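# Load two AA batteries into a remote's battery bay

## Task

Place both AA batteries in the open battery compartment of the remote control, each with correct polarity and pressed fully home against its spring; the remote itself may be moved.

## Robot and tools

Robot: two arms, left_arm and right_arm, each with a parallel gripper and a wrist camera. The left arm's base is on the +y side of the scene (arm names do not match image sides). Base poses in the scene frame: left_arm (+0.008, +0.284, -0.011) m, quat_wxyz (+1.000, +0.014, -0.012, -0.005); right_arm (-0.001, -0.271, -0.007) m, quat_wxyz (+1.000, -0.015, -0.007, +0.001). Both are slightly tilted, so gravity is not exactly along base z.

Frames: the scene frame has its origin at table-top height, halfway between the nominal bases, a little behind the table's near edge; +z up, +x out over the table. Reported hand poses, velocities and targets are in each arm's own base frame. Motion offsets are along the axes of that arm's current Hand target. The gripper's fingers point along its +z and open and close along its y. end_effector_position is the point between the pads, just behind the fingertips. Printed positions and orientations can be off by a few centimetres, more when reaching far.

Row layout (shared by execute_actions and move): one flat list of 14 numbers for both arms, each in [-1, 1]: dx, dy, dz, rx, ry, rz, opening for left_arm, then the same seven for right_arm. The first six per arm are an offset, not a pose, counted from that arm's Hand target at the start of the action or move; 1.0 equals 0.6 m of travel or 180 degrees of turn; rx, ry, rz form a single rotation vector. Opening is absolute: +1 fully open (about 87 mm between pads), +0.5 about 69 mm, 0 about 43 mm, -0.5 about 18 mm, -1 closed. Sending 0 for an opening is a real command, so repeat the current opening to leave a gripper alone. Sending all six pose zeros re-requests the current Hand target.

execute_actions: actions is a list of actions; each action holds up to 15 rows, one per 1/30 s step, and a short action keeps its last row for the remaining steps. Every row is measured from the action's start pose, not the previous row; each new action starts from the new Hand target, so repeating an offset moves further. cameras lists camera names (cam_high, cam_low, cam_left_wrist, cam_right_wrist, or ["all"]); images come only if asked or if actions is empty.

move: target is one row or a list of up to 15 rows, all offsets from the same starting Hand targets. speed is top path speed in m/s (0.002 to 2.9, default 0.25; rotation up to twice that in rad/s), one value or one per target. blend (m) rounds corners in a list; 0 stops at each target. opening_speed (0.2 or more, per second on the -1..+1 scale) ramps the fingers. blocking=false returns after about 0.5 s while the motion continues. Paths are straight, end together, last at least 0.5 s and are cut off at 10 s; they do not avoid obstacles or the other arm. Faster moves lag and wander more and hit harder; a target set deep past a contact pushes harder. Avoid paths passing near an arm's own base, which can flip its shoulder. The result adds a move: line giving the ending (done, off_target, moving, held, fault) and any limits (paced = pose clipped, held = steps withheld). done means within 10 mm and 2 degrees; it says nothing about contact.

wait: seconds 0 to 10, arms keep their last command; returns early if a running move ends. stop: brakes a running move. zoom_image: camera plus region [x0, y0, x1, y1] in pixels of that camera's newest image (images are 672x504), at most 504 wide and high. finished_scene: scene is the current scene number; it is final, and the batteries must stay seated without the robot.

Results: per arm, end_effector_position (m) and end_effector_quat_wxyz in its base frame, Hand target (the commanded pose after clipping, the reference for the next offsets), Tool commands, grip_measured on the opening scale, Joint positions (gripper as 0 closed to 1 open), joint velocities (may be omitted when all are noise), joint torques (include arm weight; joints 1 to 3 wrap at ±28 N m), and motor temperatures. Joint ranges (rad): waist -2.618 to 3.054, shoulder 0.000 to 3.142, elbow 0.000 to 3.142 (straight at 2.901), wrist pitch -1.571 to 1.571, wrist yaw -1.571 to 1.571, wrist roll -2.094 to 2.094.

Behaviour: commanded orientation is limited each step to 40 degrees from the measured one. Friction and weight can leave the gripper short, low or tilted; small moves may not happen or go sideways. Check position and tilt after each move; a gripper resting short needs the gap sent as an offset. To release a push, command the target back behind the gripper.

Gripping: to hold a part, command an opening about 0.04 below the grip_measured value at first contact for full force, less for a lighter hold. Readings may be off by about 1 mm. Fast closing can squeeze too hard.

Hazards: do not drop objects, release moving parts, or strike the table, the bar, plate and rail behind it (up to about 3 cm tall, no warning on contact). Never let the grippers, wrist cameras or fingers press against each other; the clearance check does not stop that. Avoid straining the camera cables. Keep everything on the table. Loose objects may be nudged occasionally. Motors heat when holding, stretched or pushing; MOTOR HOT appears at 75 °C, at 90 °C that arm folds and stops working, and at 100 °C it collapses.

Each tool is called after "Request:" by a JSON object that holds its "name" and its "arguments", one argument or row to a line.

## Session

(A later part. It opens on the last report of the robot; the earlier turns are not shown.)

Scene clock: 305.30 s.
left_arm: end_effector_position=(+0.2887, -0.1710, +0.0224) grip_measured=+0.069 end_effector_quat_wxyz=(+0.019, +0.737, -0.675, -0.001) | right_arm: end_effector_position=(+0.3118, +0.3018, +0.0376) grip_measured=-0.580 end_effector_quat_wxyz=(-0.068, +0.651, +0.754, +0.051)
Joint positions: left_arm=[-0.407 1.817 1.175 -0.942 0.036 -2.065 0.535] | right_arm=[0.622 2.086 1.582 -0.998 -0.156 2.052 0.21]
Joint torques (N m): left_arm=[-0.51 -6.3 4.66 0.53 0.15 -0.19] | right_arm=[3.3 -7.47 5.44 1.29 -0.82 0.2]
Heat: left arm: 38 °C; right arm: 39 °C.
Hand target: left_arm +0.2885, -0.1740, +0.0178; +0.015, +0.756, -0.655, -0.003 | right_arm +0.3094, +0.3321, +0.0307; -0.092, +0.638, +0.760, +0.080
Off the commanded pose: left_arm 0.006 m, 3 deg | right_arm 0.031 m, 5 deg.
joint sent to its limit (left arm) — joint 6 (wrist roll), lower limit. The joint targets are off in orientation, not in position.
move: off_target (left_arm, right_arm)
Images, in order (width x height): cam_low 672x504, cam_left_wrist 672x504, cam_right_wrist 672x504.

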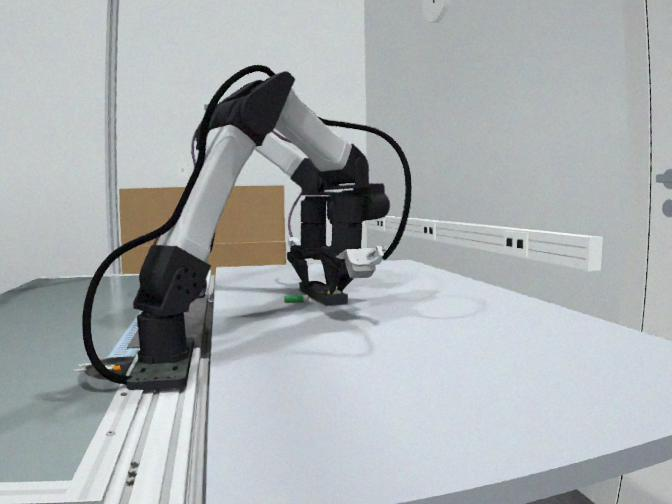

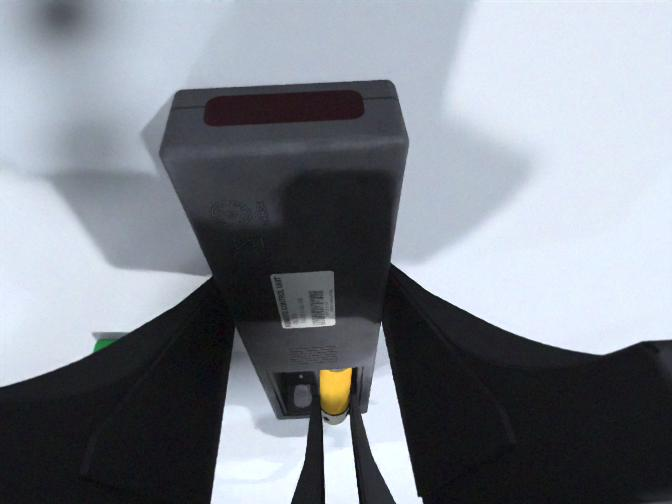

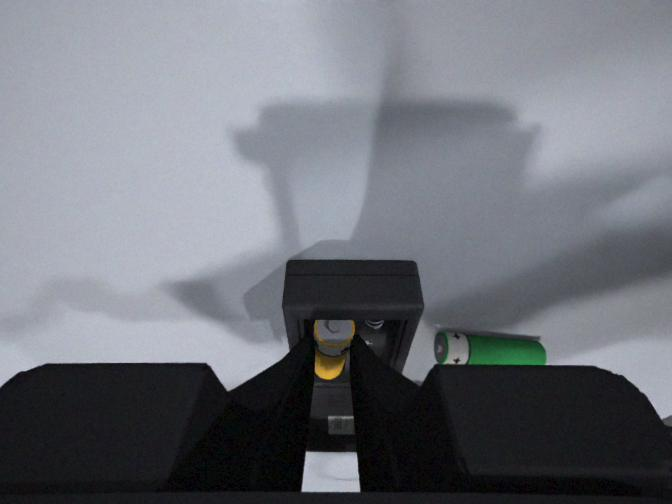

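Request:
{"name": "move", "arguments": {
  "target": [
    [0,0,0,0,0,0,-0.2,0.02,0,0.0,0,0,0,-0.95],
    [0,0,0,0,0,0,-0.2,0.018,0,0.02,0,0.04,0,-0.95]
  ],
  "speed": 0.06,
  "cameras": ["cam_left_wrist","cam_right_wrist","cam_low"]
}}

Request:
{"name": "zoom_image", "arguments": {
  "camera": "cam_left_wrist",
  "region": [230, 320, 420, 480]
}}

Request:
{"name": "zoom_image", "arguments": {
  "camera": "cam_right_wrist",
  "region": [260, 230, 460, 400]
}}

Request:
{"name": "zoom_image", "arguments": {
  "camera": "cam_low",
  "region": [270, 220, 400, 320]
}}

Scene clock: 311.80 s.
left_arm: end_effector_position=(+0.2895, -0.1639, +0.0213) grip_measured=+0.069 end_effector_quat_wxyz=(+0.009, +0.741, -0.671, -0.009) | right_arm: end_effector_position=(+0.3138, +0.3106, +0.0358) grip_measured=-0.583 end_effector_quat_wxyz=(-0.101, +0.655, +0.744, +0.083)
Joint positions: left_arm=[-0.399 1.817 1.175 -0.952 0.012 -2.069 0.535] | right_arm=[0.606 2.075 1.527 -0.906 -0.236 2.062 0.208]
Joint torques (N m): left_arm=[-1.16 -6.56 4.64 0.64 0.45 -0.19] | right_arm=[3.43 -6.45 3.11 1.87 -1.21 0.08]
Heat: left arm: 38 °C; right arm: 39 °C.
Hand target: left_arm +0.2884, -0.1740, +0.0178; +0.015, +0.756, -0.655, -0.003 | right_arm +0.3072, +0.3453, +0.0217; -0.140, +0.632, +0.753, +0.120
Off the commanded pose: left_arm 0.011 m, 3 deg | right_arm 0.038 m, 7 deg.
joint sent to its limit (left arm) — joint 6 (wrist roll), lower limit. The joint targets are off in orientation, not in position.
move: off_target (left_arm, right_arm)
Images, in order (width x height): cam_low 672x504, cam_left_wrist 672x504, cam_right_wrist 672x504.

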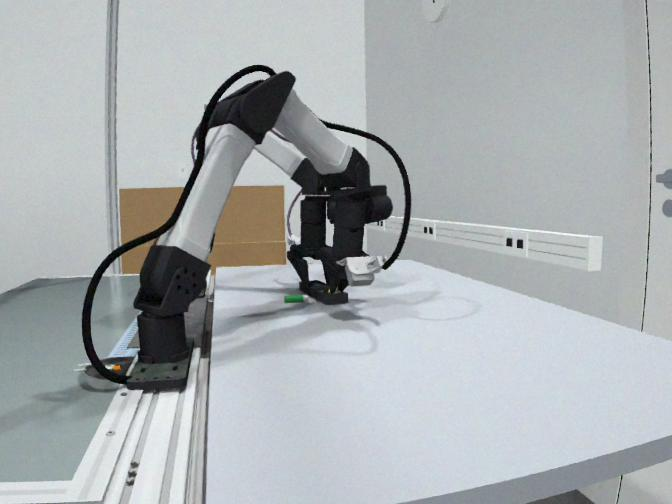

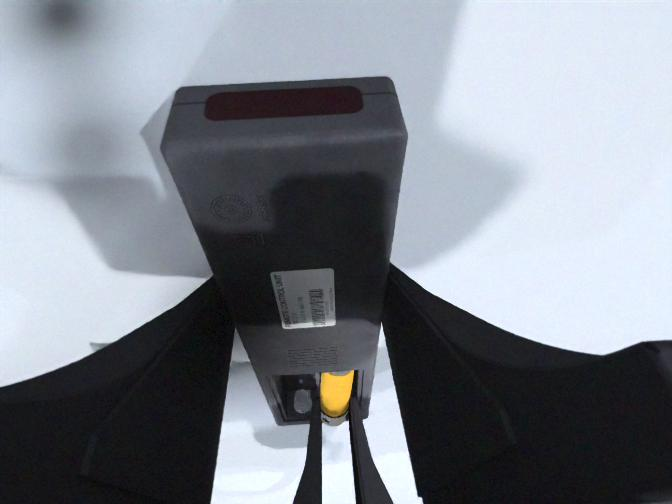

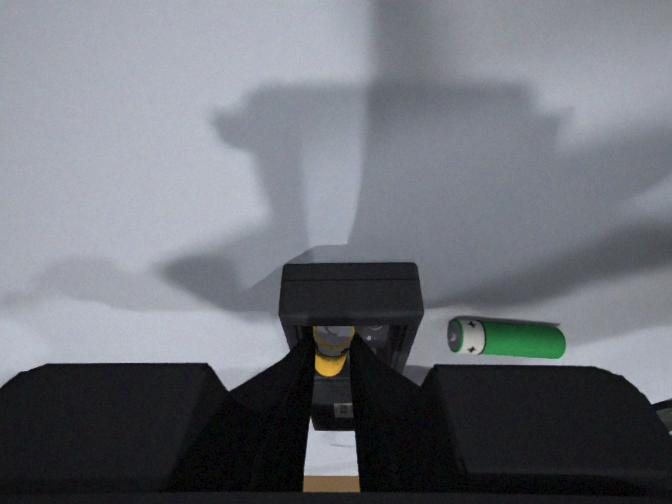

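Scaled by 2.653.

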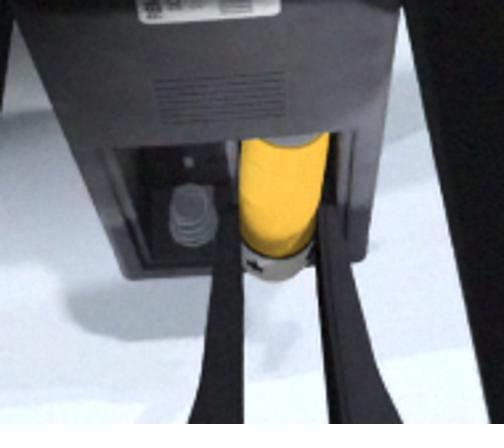

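Scaled by 2.520.

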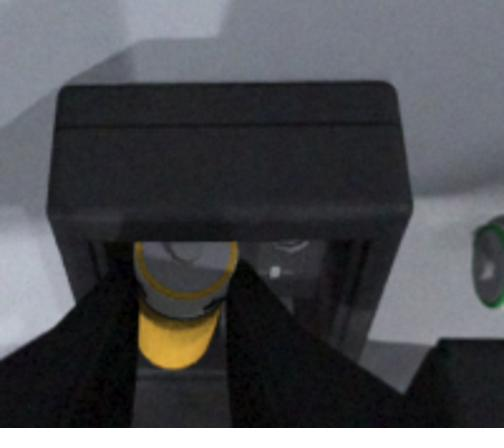

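Scaled by 3.877.

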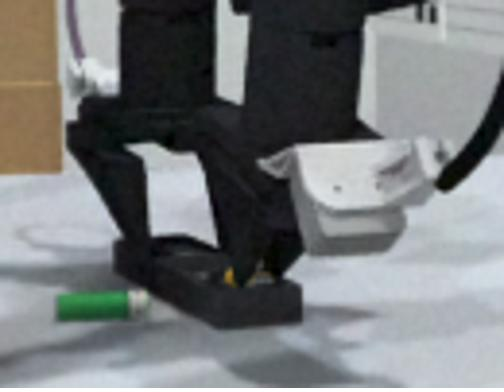

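Request:
{"name": "move", "arguments": {
  "target": [
    [0,0,0,0,0,0,-0.2,-0.032,0.01,-0.015,0,0,0,-0.95],
    [0,0,0,0,0,0,-0.2,-0.032,0.01,-0.015,0,0,0,-0.42],
    [0,0,0,0,0,0,-0.2,-0.012,0.01,-0.083,0,0,0,-0.42]
  ],
  "speed": 0.08,
  "opening_speed": 0.6,
  "cameras": ["cam_left_wrist","cam_right_wrist","cam_low"]
}}

Request:
{"name": "zoom_image", "arguments": {
  "camera": "cam_left_wrist",
  "region": [230, 320, 420, 480]
}}

Request:
{"name": "zoom_image", "arguments": {
  "camera": "cam_low",
  "region": [270, 220, 400, 320]
}}

Scene clock: 319.87 s.
left_arm: end_effector_position=(+0.2903, -0.1652, +0.0216) grip_measured=+0.069 end_effector_quat_wxyz=(+0.011, +0.743, -0.669, -0.007) | right_arm: end_effector_position=(+0.3138, +0.3160, +0.0499) grip_measured=-0.420 end_effector_quat_wxyz=(-0.137, +0.638, +0.751, +0.102)
Joint positions: left_arm=[-0.399 1.817 1.175 -0.948 0.017 -2.075 0.535] | right_arm=[0.583 2.075 1.553 -0.924 -0.321 2.012 0.29]
Joint torques (N m): left_arm=[-1.24 -6.54 4.71 0.5 0.36 -0.14] | right_arm=[0.55 -11.88 7.66 0.41 -0.44 0.01]
Heat: left arm: 38 °C; right arm: 38 °C.
Hand target: left_arm +0.2884, -0.1740, +0.0178; +0.015, +0.756, -0.655, -0.003 | right_arm +0.3172, +0.3219, +0.0655; -0.140, +0.632, +0.753, +0.120
Off the commanded pose: left_arm 0.010 m, 2 deg | right_arm 0.017 m, 2 deg.
joint sent to its limit (left arm) — joint 6 (wrist roll), lower limit. The joint targets are off in orientation, not in position.
move: off_target (right_arm); target 2's new opening was sent with right_arm's hand 0.021 m and 3 deg from that target
Images, in order (width x height): cam_low 672x504, cam_left_wrist 672x504, cam_right_wrist 672x504.

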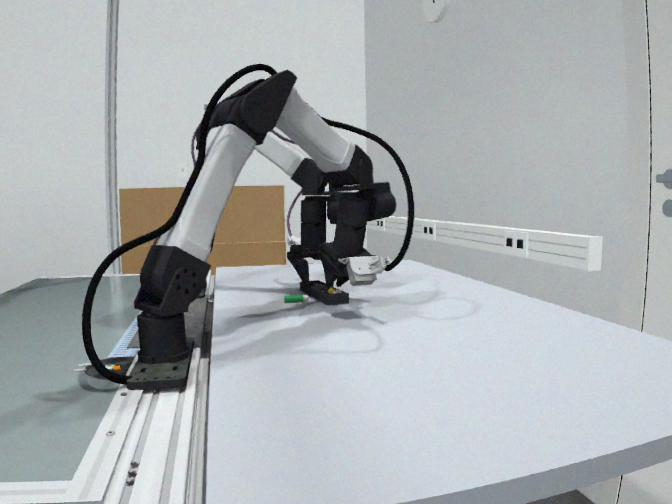

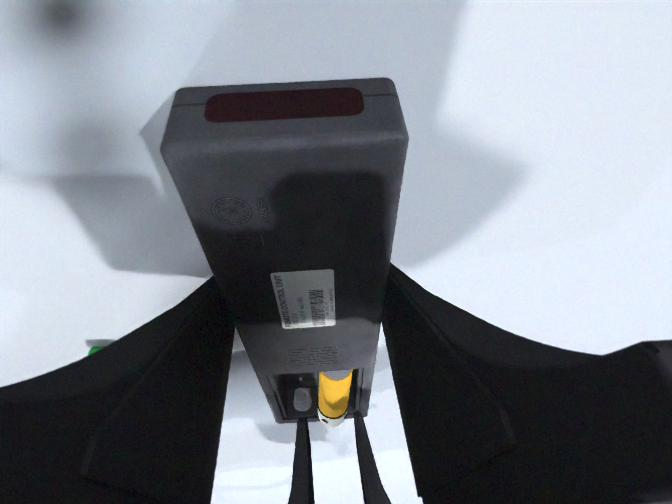

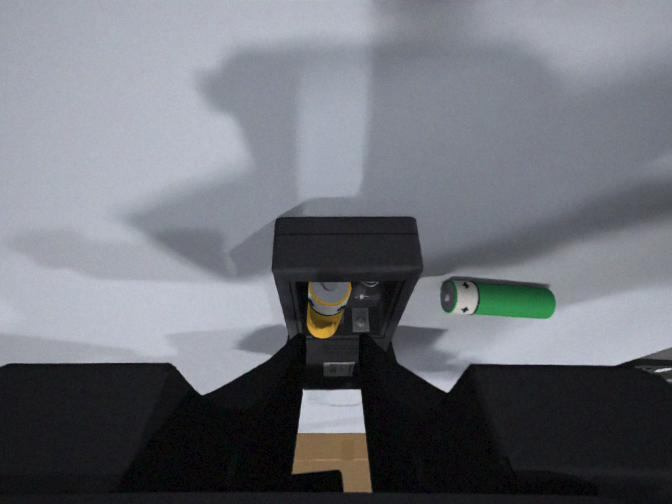

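Scaled by 2.653.

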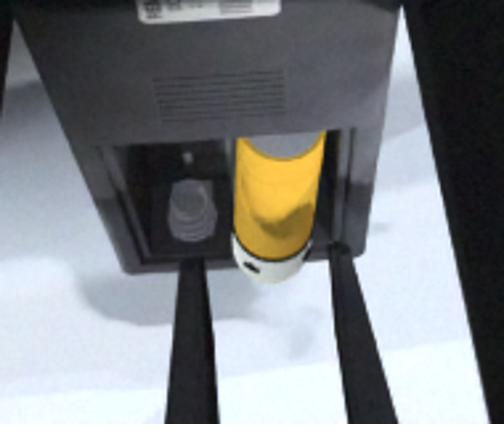

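Scaled by 3.877.

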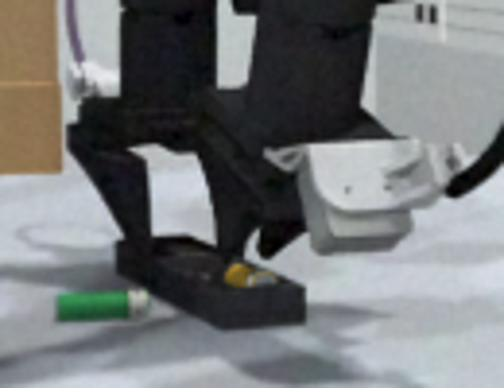

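Request:
{"name": "move", "arguments": {
  "target": [
    [0,0,0,0,0,0,-0.2,-0.017,0,-0.032,0,0,0,-0.42],
    [0,0,0,0,0,0,-0.2,-0.017,0,-0.032,0,0,0,-1],
    [0,0,0,0,0,0,-0.2,-0.043,0,0.055,0,0,0,-1]
  ],
  "speed": 0.08,
  "cameras": ["cam_left_wrist","cam_right_wrist","cam_low"]
}}

Request:
{"name": "zoom_image", "arguments": {
  "camera": "cam_left_wrist",
  "region": [230, 320, 420, 480]
}}

Request:
{"name": "zoom_image", "arguments": {
  "camera": "cam_low",
  "region": [270, 220, 400, 320]
}}

Scene clock: 330.13 s.
left_arm: end_effector_position=(+0.2903, -0.1652, +0.0216) grip_measured=+0.069 end_effector_quat_wxyz=(+0.011, +0.743, -0.669, -0.007) | right_arm: end_effector_position=(+0.3182, +0.3156, +0.0435) grip_measured=-0.968 end_effector_quat_wxyz=(-0.152, +0.624, +0.754, +0.136)
Joint positions: left_arm=[-0.399 1.817 1.175 -0.948 0.017 -2.075 0.535] | right_arm=[0.556 2.066 1.482 -0.817 -0.376 1.972 0.016]
Joint torques (N m): left_arm=[-1.11 -6.48 4.72 0.61 0.41 -0.17] | right_arm=[0.43 -8.01 3.9 0.83 0.12 0.11]
Heat: left arm: 38 °C; right arm: 39 °C.
Hand target: left_arm +0.2884, -0.1740, +0.0178; +0.015, +0.756, -0.655, -0.003 | right_arm +0.3194, +0.3100, +0.0254; -0.140, +0.632, +0.753, +0.120
Off the commanded pose: left_arm 0.010 m, 2 deg | right_arm 0.019 m, 2 deg.
joint sent to its limit (left arm) — joint 6 (wrist roll), lower limit. The joint targets are off in orientation, not in position.
move: off_target (right_arm); target 2's new opening was sent with right_arm's hand 0.028 m and 4 deg from that target
Images, in order (width x height): cam_low 672x504, cam_left_wrist 672x504, cam_right_wrist 672x504.

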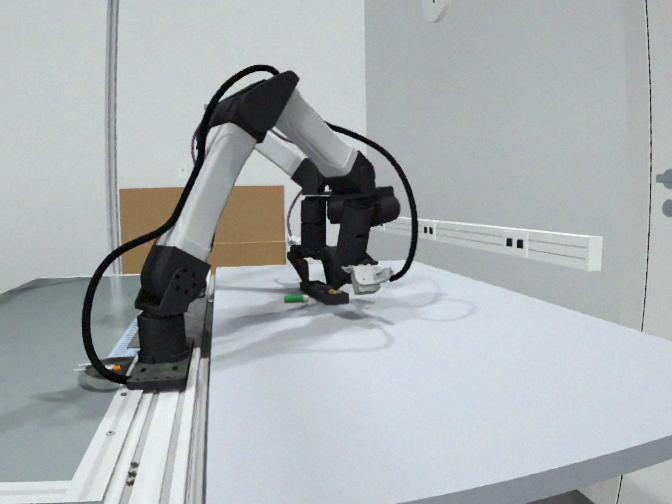

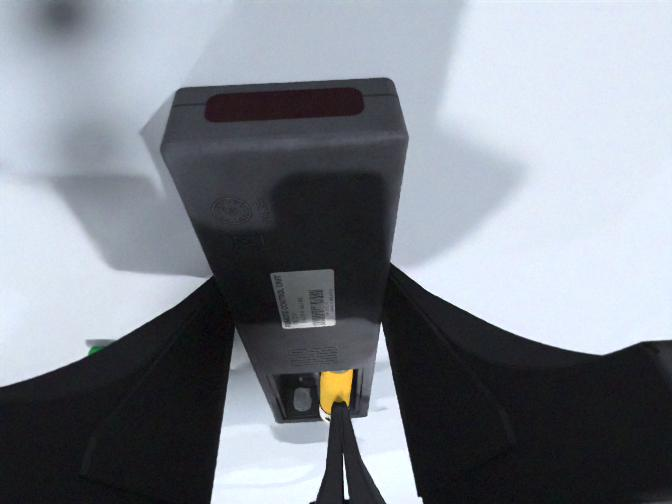

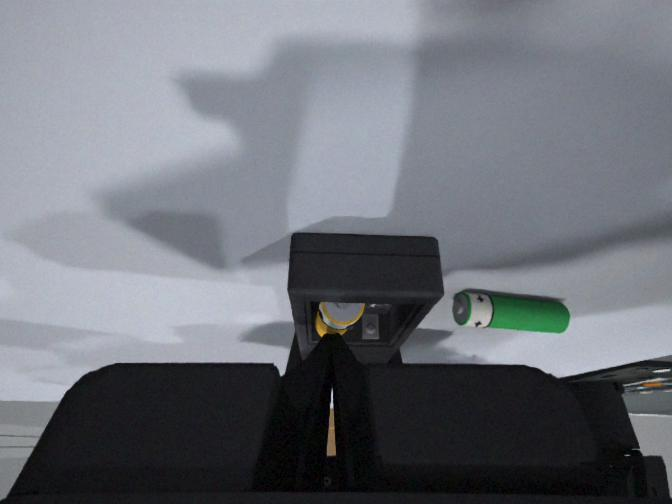

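Scaled by 2.653.

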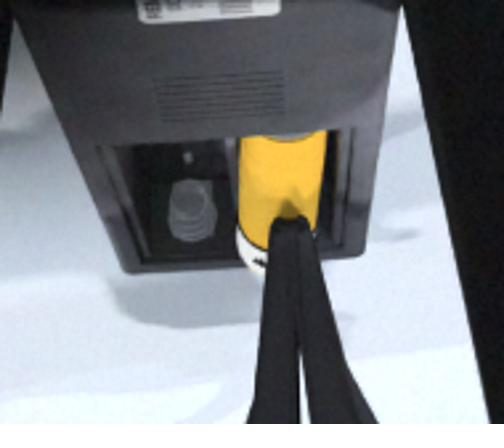

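Scaled by 3.877.

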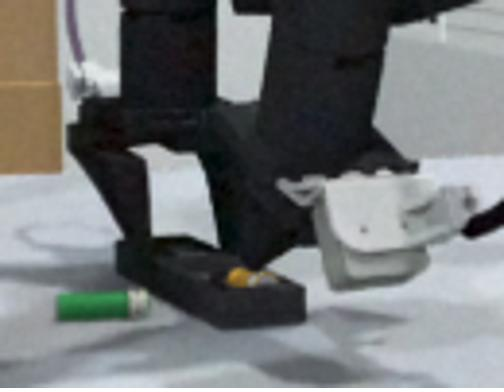

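Request:
{"name": "move", "arguments": {
  "target": [
    [0,0,0,0,0,0,-0.2,0.0,-0.006,-0.04,0,0,0,-1],
    [0,0,0,0,0,0,-0.2,-0.03,-0.007,-0.04,0,0,0,-1],
    [0,0,0,0,0,0,-0.2,-0.025,-0.007,0.022,0,0,0,-1]
  ],
  "speed": 0.08,
  "cameras": ["cam_left_wrist","cam_right_wrist","cam_low"]
}}

Request:
{"name": "zoom_image", "arguments": {
  "camera": "cam_left_wrist",
  "region": [230, 320, 420, 480]
}}

Request:
{"name": "zoom_image", "arguments": {
  "camera": "cam_low",
  "region": [270, 220, 400, 320]
}}

Scene clock: 336.50 s.
left_arm: end_effector_position=(+0.2909, -0.1702, +0.0225) grip_measured=+0.067 end_effector_quat_wxyz=(+0.018, +0.742, -0.670, +0.001) | right_arm: end_effector_position=(+0.3239, +0.3044, +0.0390) grip_measured=-0.968 end_effector_quat_wxyz=(-0.156, +0.620, +0.753, +0.156)
Joint positions: left_arm=[-0.403 1.817 1.175 -0.937 0.035 -2.075 0.534] | right_arm=[0.516 2.052 1.424 -0.752 -0.405 1.934 0.016]
Joint torques (N m): left_arm=[-0.59 -6.49 4.97 0.49 0.21 -0.11] | right_arm=[2.07 -6.49 2.65 0.89 0.4 0.29]
Heat: left arm: 38 °C; right arm: 39 °C.
Hand target: left_arm +0.2884, -0.1740, +0.0178; +0.015, +0.756, -0.655, -0.003 | right_arm +0.3168, +0.3002, +0.0076; -0.140, +0.632, +0.753, +0.120
Off the commanded pose: left_arm 0.007 m, 2 deg | right_arm 0.032 m, 5 deg.
joint sent to its limit (left arm) — joint 6 (wrist roll), lower limit. The joint targets are off in orientation, not in position.
move: off_target (right_arm)
Images, in order (width x height): cam_low 672x504, cam_left_wrist 672x504, cam_right_wrist 672x504.

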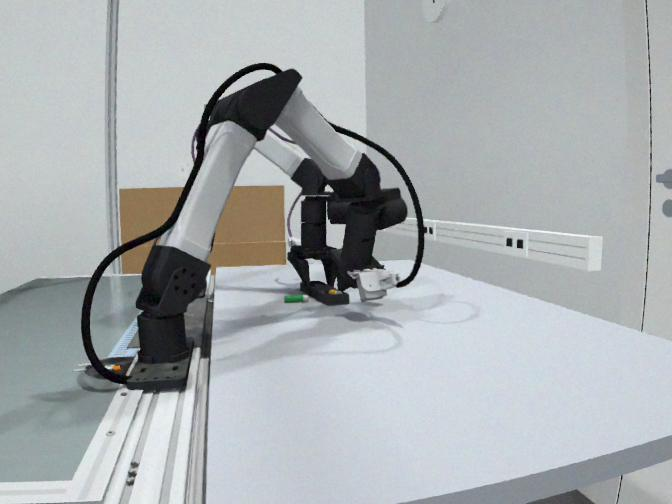

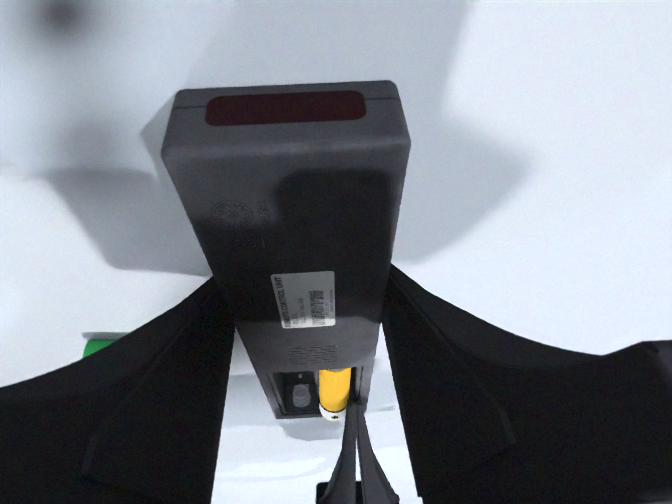

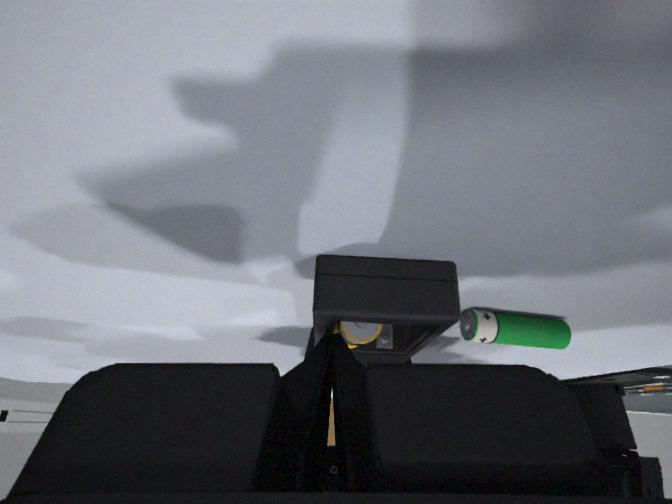

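Scaled by 2.653.

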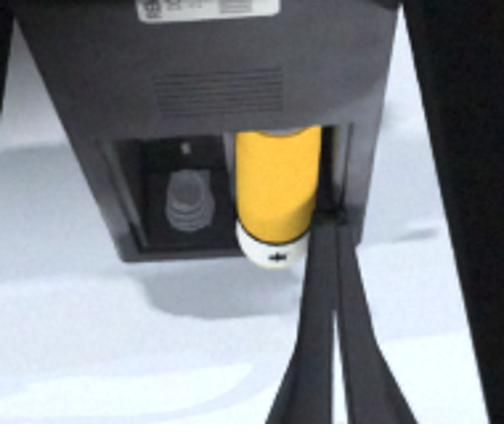

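Scaled by 3.877.

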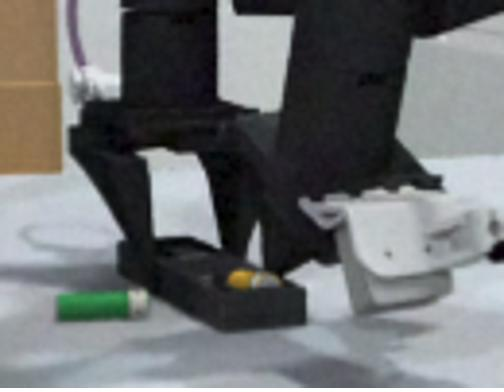

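Request:
{"name": "move", "arguments": {
  "target": [
    [0,0,0,0,0,0,-0.2,0.005,0.0,-0.07,0,0,0,-1],
    [0,0,0,0,0,0,-0.2,0.0,-0.012,-0.07,0,-0.06,0,-1]
  ],
  "speed": 0.1,
  "cameras": ["cam_left_wrist","cam_right_wrist"]
}}

Request:
{"name": "zoom_image", "arguments": {
  "camera": "cam_left_wrist",
  "region": [230, 320, 420, 480]
}}

Scene clock: 343.50 s.
left_arm: end_effector_position=(+0.2885, -0.1740, +0.0229) grip_measured=+0.067 end_effector_quat_wxyz=(+0.025, +0.739, -0.674, +0.004) | right_arm: end_effector_position=(+0.3196, +0.2908, +0.0406) grip_measured=-0.968 end_effector_quat_wxyz=(-0.073, +0.637, +0.763, +0.080)
Joint positions: left_arm=[-0.408 1.817 1.174 -0.937 0.05 -2.07 0.533] | right_arm=[0.575 2.048 1.521 -0.932 -0.186 1.976 0.016]
Joint torques (N m): left_arm=[-0.44 -6.48 5.19 0.46 -0.03 -0.12] | right_arm=[0.8 -11.56 6.6 -0.24 0.07 0.13]
Heat: left arm: 38 °C; right arm: 39 °C.
Hand target: left_arm +0.2885, -0.1741, +0.0178; +0.015, +0.756, -0.655, -0.003 | right_arm +0.3122, +0.2840, +0.0469; -0.068, +0.641, +0.762, +0.060
Off the commanded pose: left_arm 0.005 m, 3 deg | right_arm 0.012 m, 2 deg.
joint sent to its limit (left arm) — joint 6 (wrist roll), lower limit. The joint targets are off in orientation, not in position.
move: off_target (left_arm, right_arm)
Images, in order (width x height): cam_left_wrist 672x504, cam_right_wrist 672x504.

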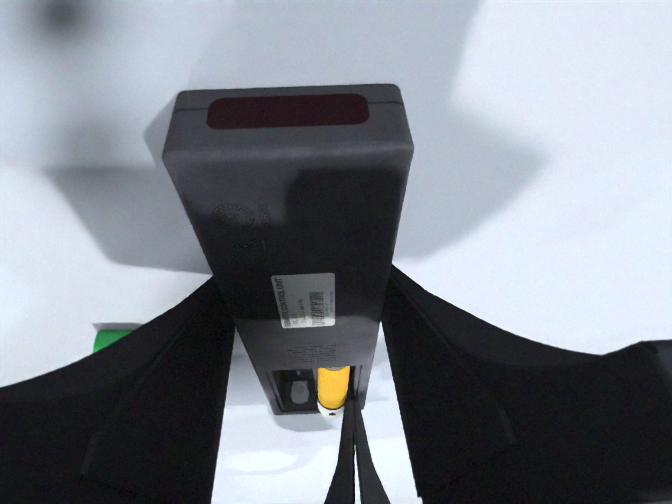

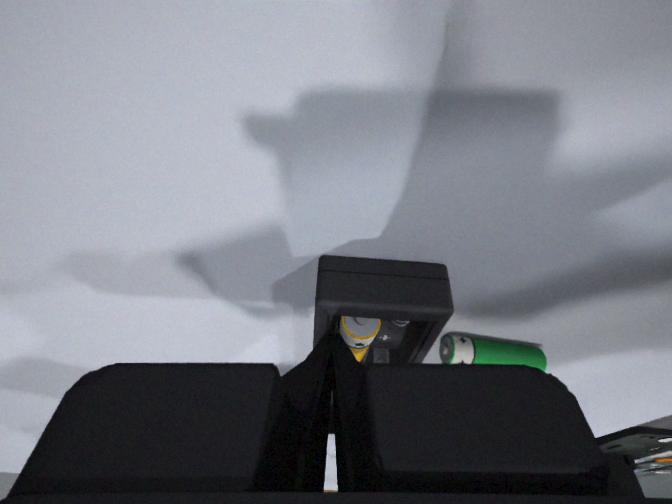

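Scaled by 2.653.

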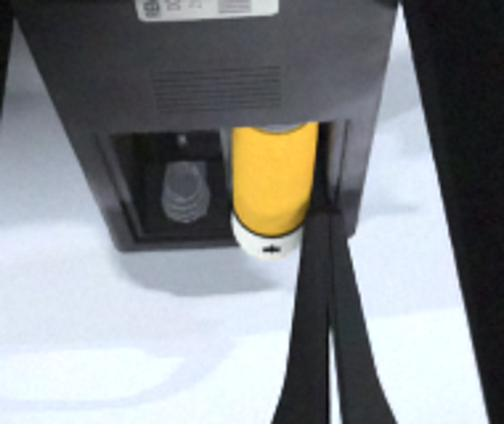

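Request:
{"name": "move", "arguments": {
  "target": [
    [0,0,0,0,0,0,-0.2,0.02,-0.004,-0.03,0,0,0,-1],
    [0,0,0,0,0,0,-0.2,0.02,-0.012,-0.03,0,0,0,-1]
  ],
  "speed": 0.1,
  "cameras": ["cam_left_wrist","cam_right_wrist"]
}}

Request:
{"name": "zoom_image", "arguments": {
  "camera": "cam_left_wrist",
  "region": [230, 320, 420, 480]
}}

Scene clock: 347.10 s.
left_arm: end_effector_position=(+0.2884, -0.1741, +0.0229) grip_measured=+0.067 end_effector_quat_wxyz=(+0.025, +0.738, -0.674, +0.004) | right_arm: end_effector_position=(+0.3015, +0.2881, +0.0479) grip_measured=-0.968 end_effector_quat_wxyz=(-0.077, +0.639, +0.764, +0.039)
Joint positions: left_arm=[-0.408 1.817 1.174 -0.937 0.051 -2.069 0.533] | right_arm=[0.601 2.048 1.567 -1.056 -0.17 1.997 0.016]
Joint torques (N m): left_arm=[-0.35 -6.43 4.85 0.46 0.06 -0.17] | right_arm=[0.96 -14.22 5.72 0.29 -0.09 0.2]
Heat: left arm: 38 °C; right arm: 40 °C.
Hand target: left_arm +0.2885, -0.1740, +0.0178; +0.015, +0.756, -0.655, -0.003 | right_arm +0.3036, +0.2912, +0.0667; -0.068, +0.640, +0.763, +0.060
Off the commanded pose: left_arm 0.005 m, 3 deg | right_arm 0.019 m, 3 deg.
joint sent to its limit (left arm) — joint 6 (wrist roll), lower limit. The joint targets are off in orientation, not in position.
move: off_target (left_arm, right_arm)
Images, in order (width x height): cam_left_wrist 672x504, cam_right_wrist 672x504.

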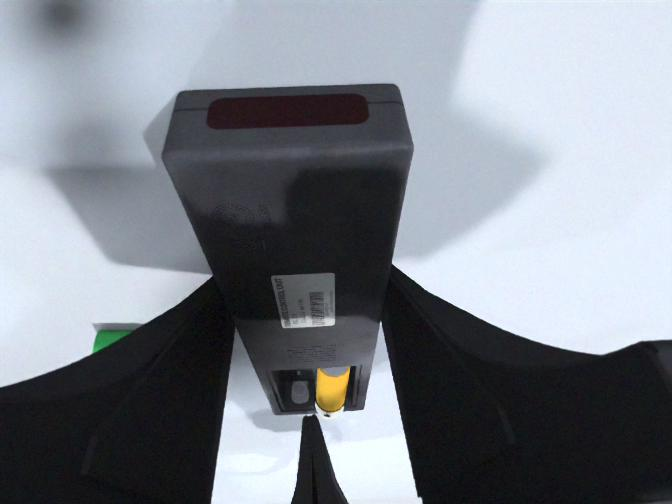

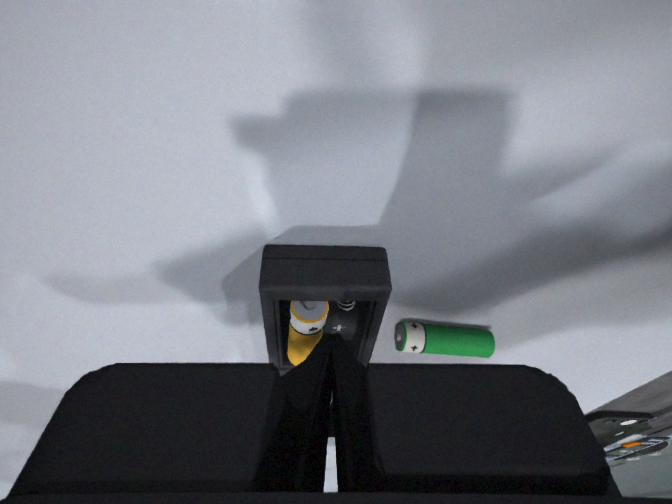

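Scaled by 2.653.

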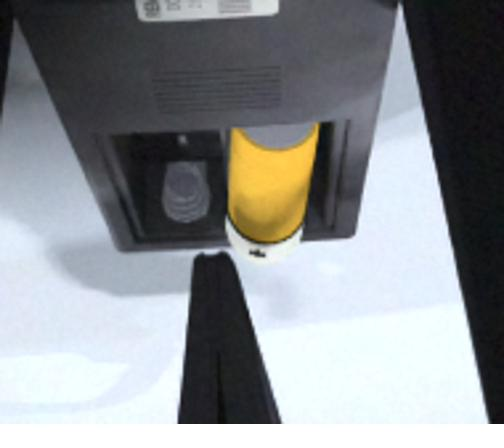

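Request:
{"name": "move", "arguments": {
  "target": [
    [0,0,0,0,0,0,-0.2,0.02,0.018,-0.015,0,0,0,-1],
    [0,0,0,0,0,0,-0.2,0.005,0.018,0.075,0,0,0,-1]
  ],
  "speed": 0.07,
  "cameras": ["cam_left_wrist","cam_right_wrist","cam_low"]
}}

Request:
{"name": "zoom_image", "arguments": {
  "camera": "cam_left_wrist",
  "region": [230, 320, 420, 480]
}}

Request:
{"name": "zoom_image", "arguments": {
  "camera": "cam_low",
  "region": [270, 220, 400, 320]
}}

Scene clock: 353.73 s.
left_arm: end_effector_position=(+0.2884, -0.1741, +0.0229) grip_measured=+0.067 end_effector_quat_wxyz=(+0.025, +0.738, -0.674, +0.004) | right_arm: end_effector_position=(+0.3105, +0.3043, +0.0422) grip_measured=-0.968 end_effector_quat_wxyz=(-0.078, +0.636, +0.765, +0.066)
Joint positions: left_arm=[-0.408 1.817 1.174 -0.937 0.051 -2.069 0.533] | right_arm=[0.615 2.072 1.568 -0.979 -0.186 2.011 0.016]
Joint torques (N m): left_arm=[-0.2 -6.69 4.88 0.42 0.08 -0.08] | right_arm=[0.92 -7.87 2.86 1.02 0.11 0.2]
Heat: left arm: 38 °C; right arm: 42 °C.
Hand target: left_arm +0.2885, -0.1740, +0.0178; +0.015, +0.756, -0.655, -0.003 | right_arm +0.3126, +0.3039, +0.0230; -0.068, +0.641, +0.762, +0.060
Off the commanded pose: left_arm 0.005 m, 3 deg | right_arm 0.019 m, 1 deg.
joint sent to its limit (left arm) — joint 6 (wrist roll), lower limit. The joint targets are off in orientation, not in position.
move: off_target (left_arm, right_arm)
Images, in order (width x height): cam_low 672x504, cam_left_wrist 672x504, cam_right_wrist 672x504.

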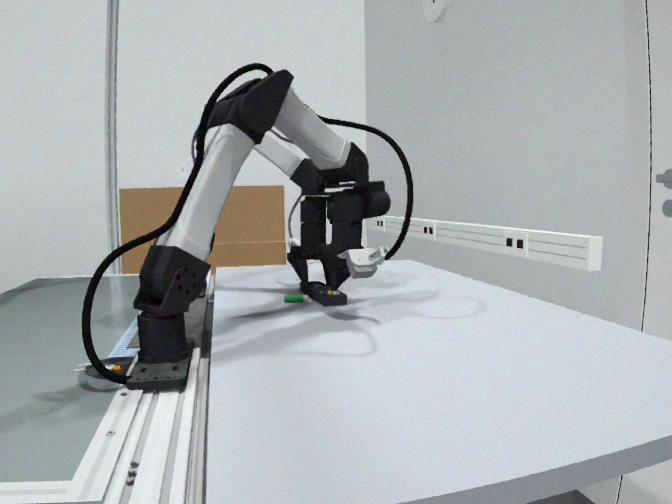

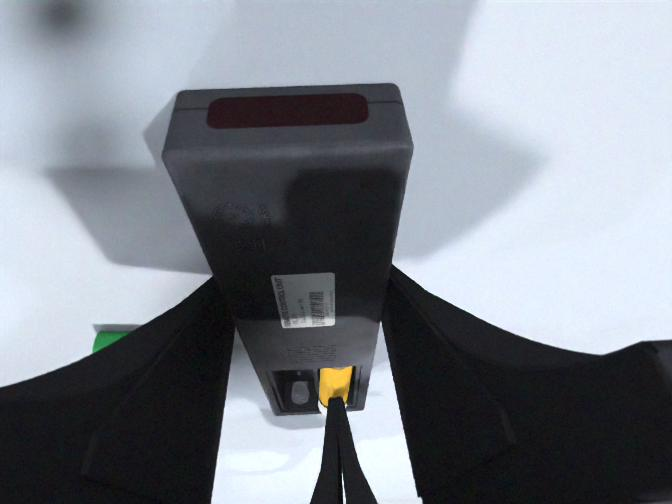

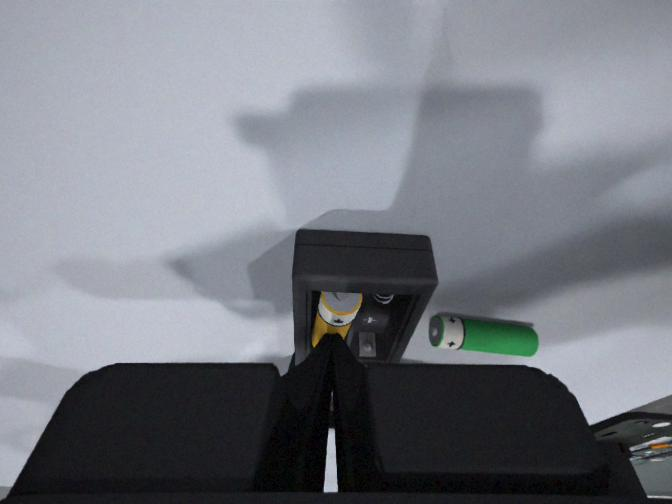

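Scaled by 2.653.

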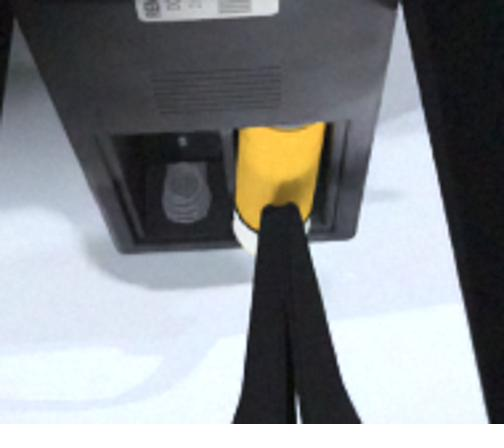

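Scaled by 3.877.

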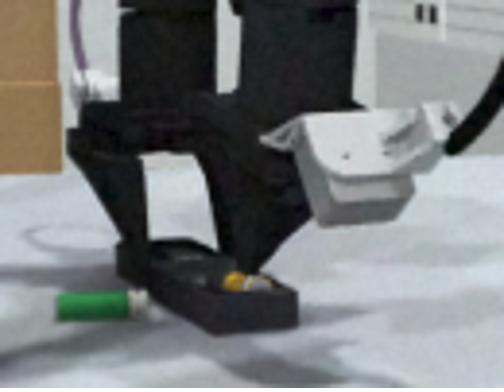

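Centred on it. Press harder, slightly forward.

Request:
{"name": "move", "arguments": {
  "target": [
    [0,0,0,0,0,0,-0.2,0.01,0.0,0.06,0,0,0,-1]
  ],
  "speed": 0.06,
  "cameras": ["cam_left_wrist","cam_low"]
}}

Request:
{"name": "zoom_image", "arguments": {
  "camera": "cam_left_wrist",
  "region": [230, 320, 420, 480]
}}

Request:
{"name": "zoom_image", "arguments": {
  "camera": "cam_low",
  "region": [270, 220, 400, 320]
}}

Scene clock: 357.47 s.
left_arm: end_effector_position=(+0.2884, -0.1741, +0.0229) grip_measured=+0.067 end_effector_quat_wxyz=(+0.025, +0.738, -0.674, +0.004) | right_arm: end_effector_position=(+0.3159, +0.3156, +0.0377) grip_measured=-0.968 end_effector_quat_wxyz=(-0.081, +0.634, +0.763, +0.096)
Joint positions: left_arm=[-0.408 1.817 1.174 -0.937 0.051 -2.069 0.533] | right_arm=[0.622 2.071 1.53 -0.882 -0.206 2.024 0.016]
Joint torques (N m): left_arm=[-0.2 -6.5 4.74 0.44 0.03 -0.25] | right_arm=[2.44 -3.06 1.55 1.29 0.36 0.33]
Heat: left arm: 38 °C; right arm: 41 °C.
Hand target: left_arm +0.2885, -0.1740, +0.0178; +0.015, +0.756, -0.655, -0.003 | right_arm +0.3105, +0.3162, -0.0113; -0.068, +0.641, +0.762, +0.060
Off the commanded pose: left_arm 0.005 m, 3 deg | right_arm 0.049 m, 5 deg.
joint sent to its limit (left arm) — joint 6 (wrist roll), lower limit. The joint targets are off in orientation, not in position.
move: off_target (left_arm, right_arm)
Images, in order (width x height): cam_low 672x504, cam_left_wrist 672x504.

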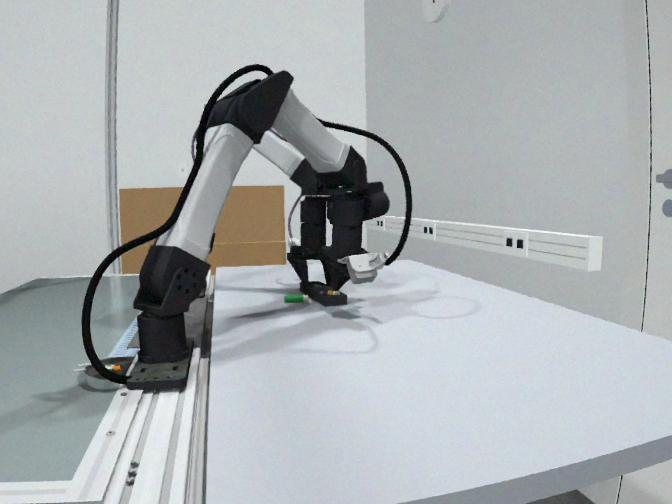

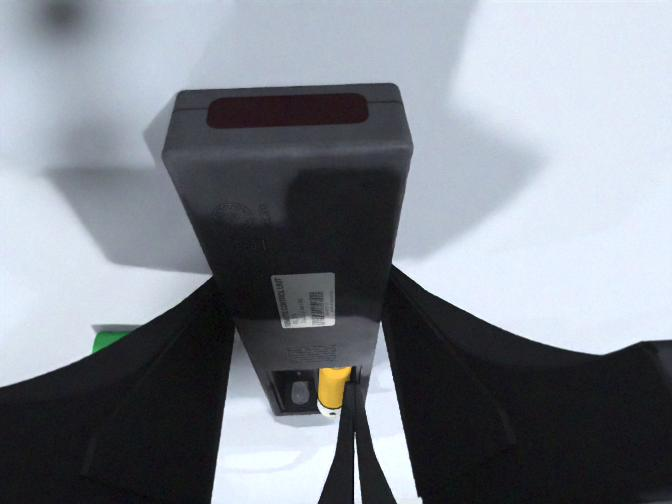

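Scaled by 2.653.

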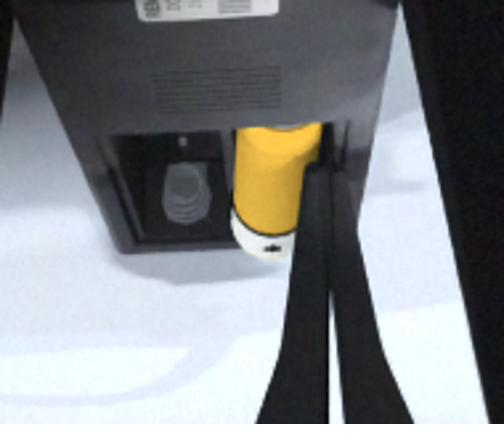

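Scaled by 3.877.

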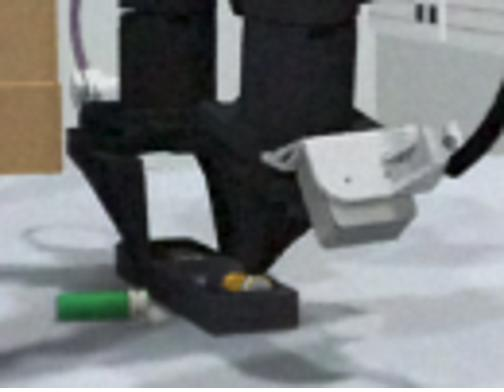

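Request:
{"name": "move", "arguments": {
  "target": [
    [0,0,0,0,0,0,-0.2,0.01,0.0,-0.12,0,0,0,-1],
    [0,0,0,0,0,0,-0.2,-0.07,-0.01,-0.18,0,-0.05,0,-1]
  ],
  "speed": 0.15,
  "cameras": ["cam_left_wrist","cam_right_wrist","cam_low"]
}}

Request:
{"name": "zoom_image", "arguments": {
  "camera": "cam_left_wrist",
  "region": [250, 340, 390, 440]
}}

Request:
{"name": "zoom_image", "arguments": {
  "camera": "cam_right_wrist",
  "region": [240, 180, 440, 350]
}}

Request:
{"name": "zoom_image", "arguments": {
  "camera": "cam_low",
  "region": [290, 270, 370, 320]
}}

Scene clock: 365.43 s.
left_arm: end_effector_position=(+0.2884, -0.1741, +0.0229) grip_measured=+0.067 end_effector_quat_wxyz=(+0.025, +0.738, -0.674, +0.004) | right_arm: end_effector_position=(+0.3060, +0.2562, +0.0669) grip_measured=-0.968 end_effector_quat_wxyz=(-0.020, +0.641, +0.767, -0.014)
Joint positions: left_arm=[-0.408 1.817 1.174 -0.937 0.051 -2.069 0.533] | right_arm=[0.588 2.042 1.67 -1.238 -0.03 1.981 0.016]
Joint torques (N m): left_arm=[-0.35 -6.27 4.88 0.48 -0.01 -0.19] | right_arm=[-0.31 -13.3 7.54 0.07 0.04 0]
Heat: left arm: 38 °C; right arm: 40 °C.
Hand target: left_arm +0.2885, -0.1740, +0.0178; +0.015, +0.756, -0.655, -0.003 | right_arm +0.3147, +0.2552, +0.0872; -0.008, +0.643, +0.766, +0.009
Off the commanded pose: left_arm 0.005 m, 3 deg | right_arm 0.022 m, 3 deg.
joint sent to its limit (left arm) — joint 6 (wrist roll), lower limit. The joint targets are off in orientation, not in position.
move: off_target (left_arm, right_arm)
Images, in order (width x height): cam_low 672x504, cam_left_wrist 672x504, cam_right_wrist 672x504.

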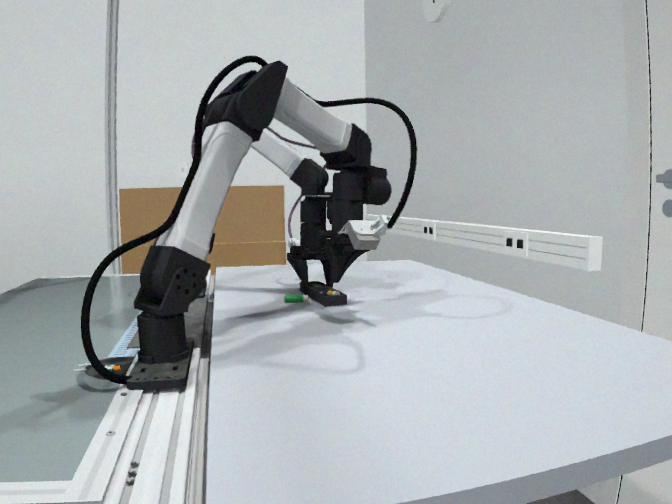

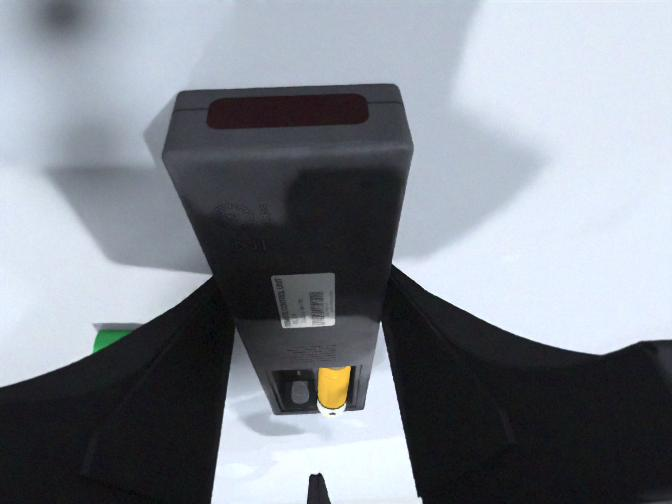

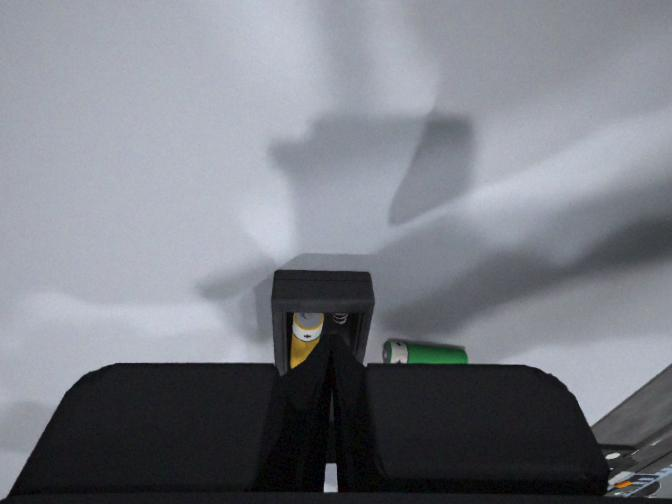

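Scaled by 3.600.

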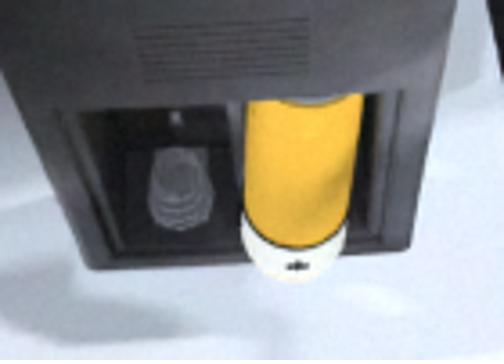

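Scaled by 2.520.

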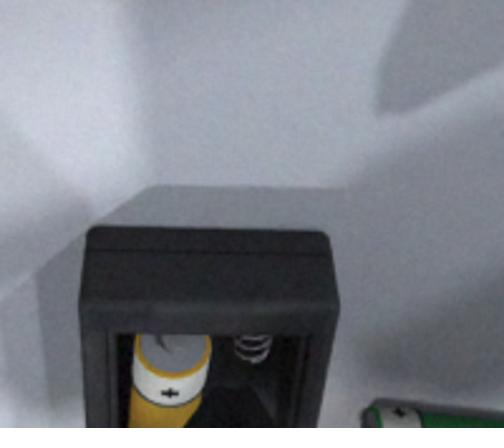

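Scaled by 6.300.

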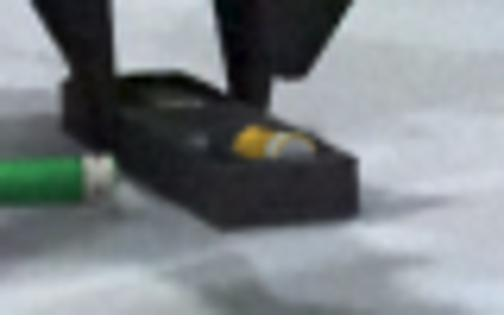

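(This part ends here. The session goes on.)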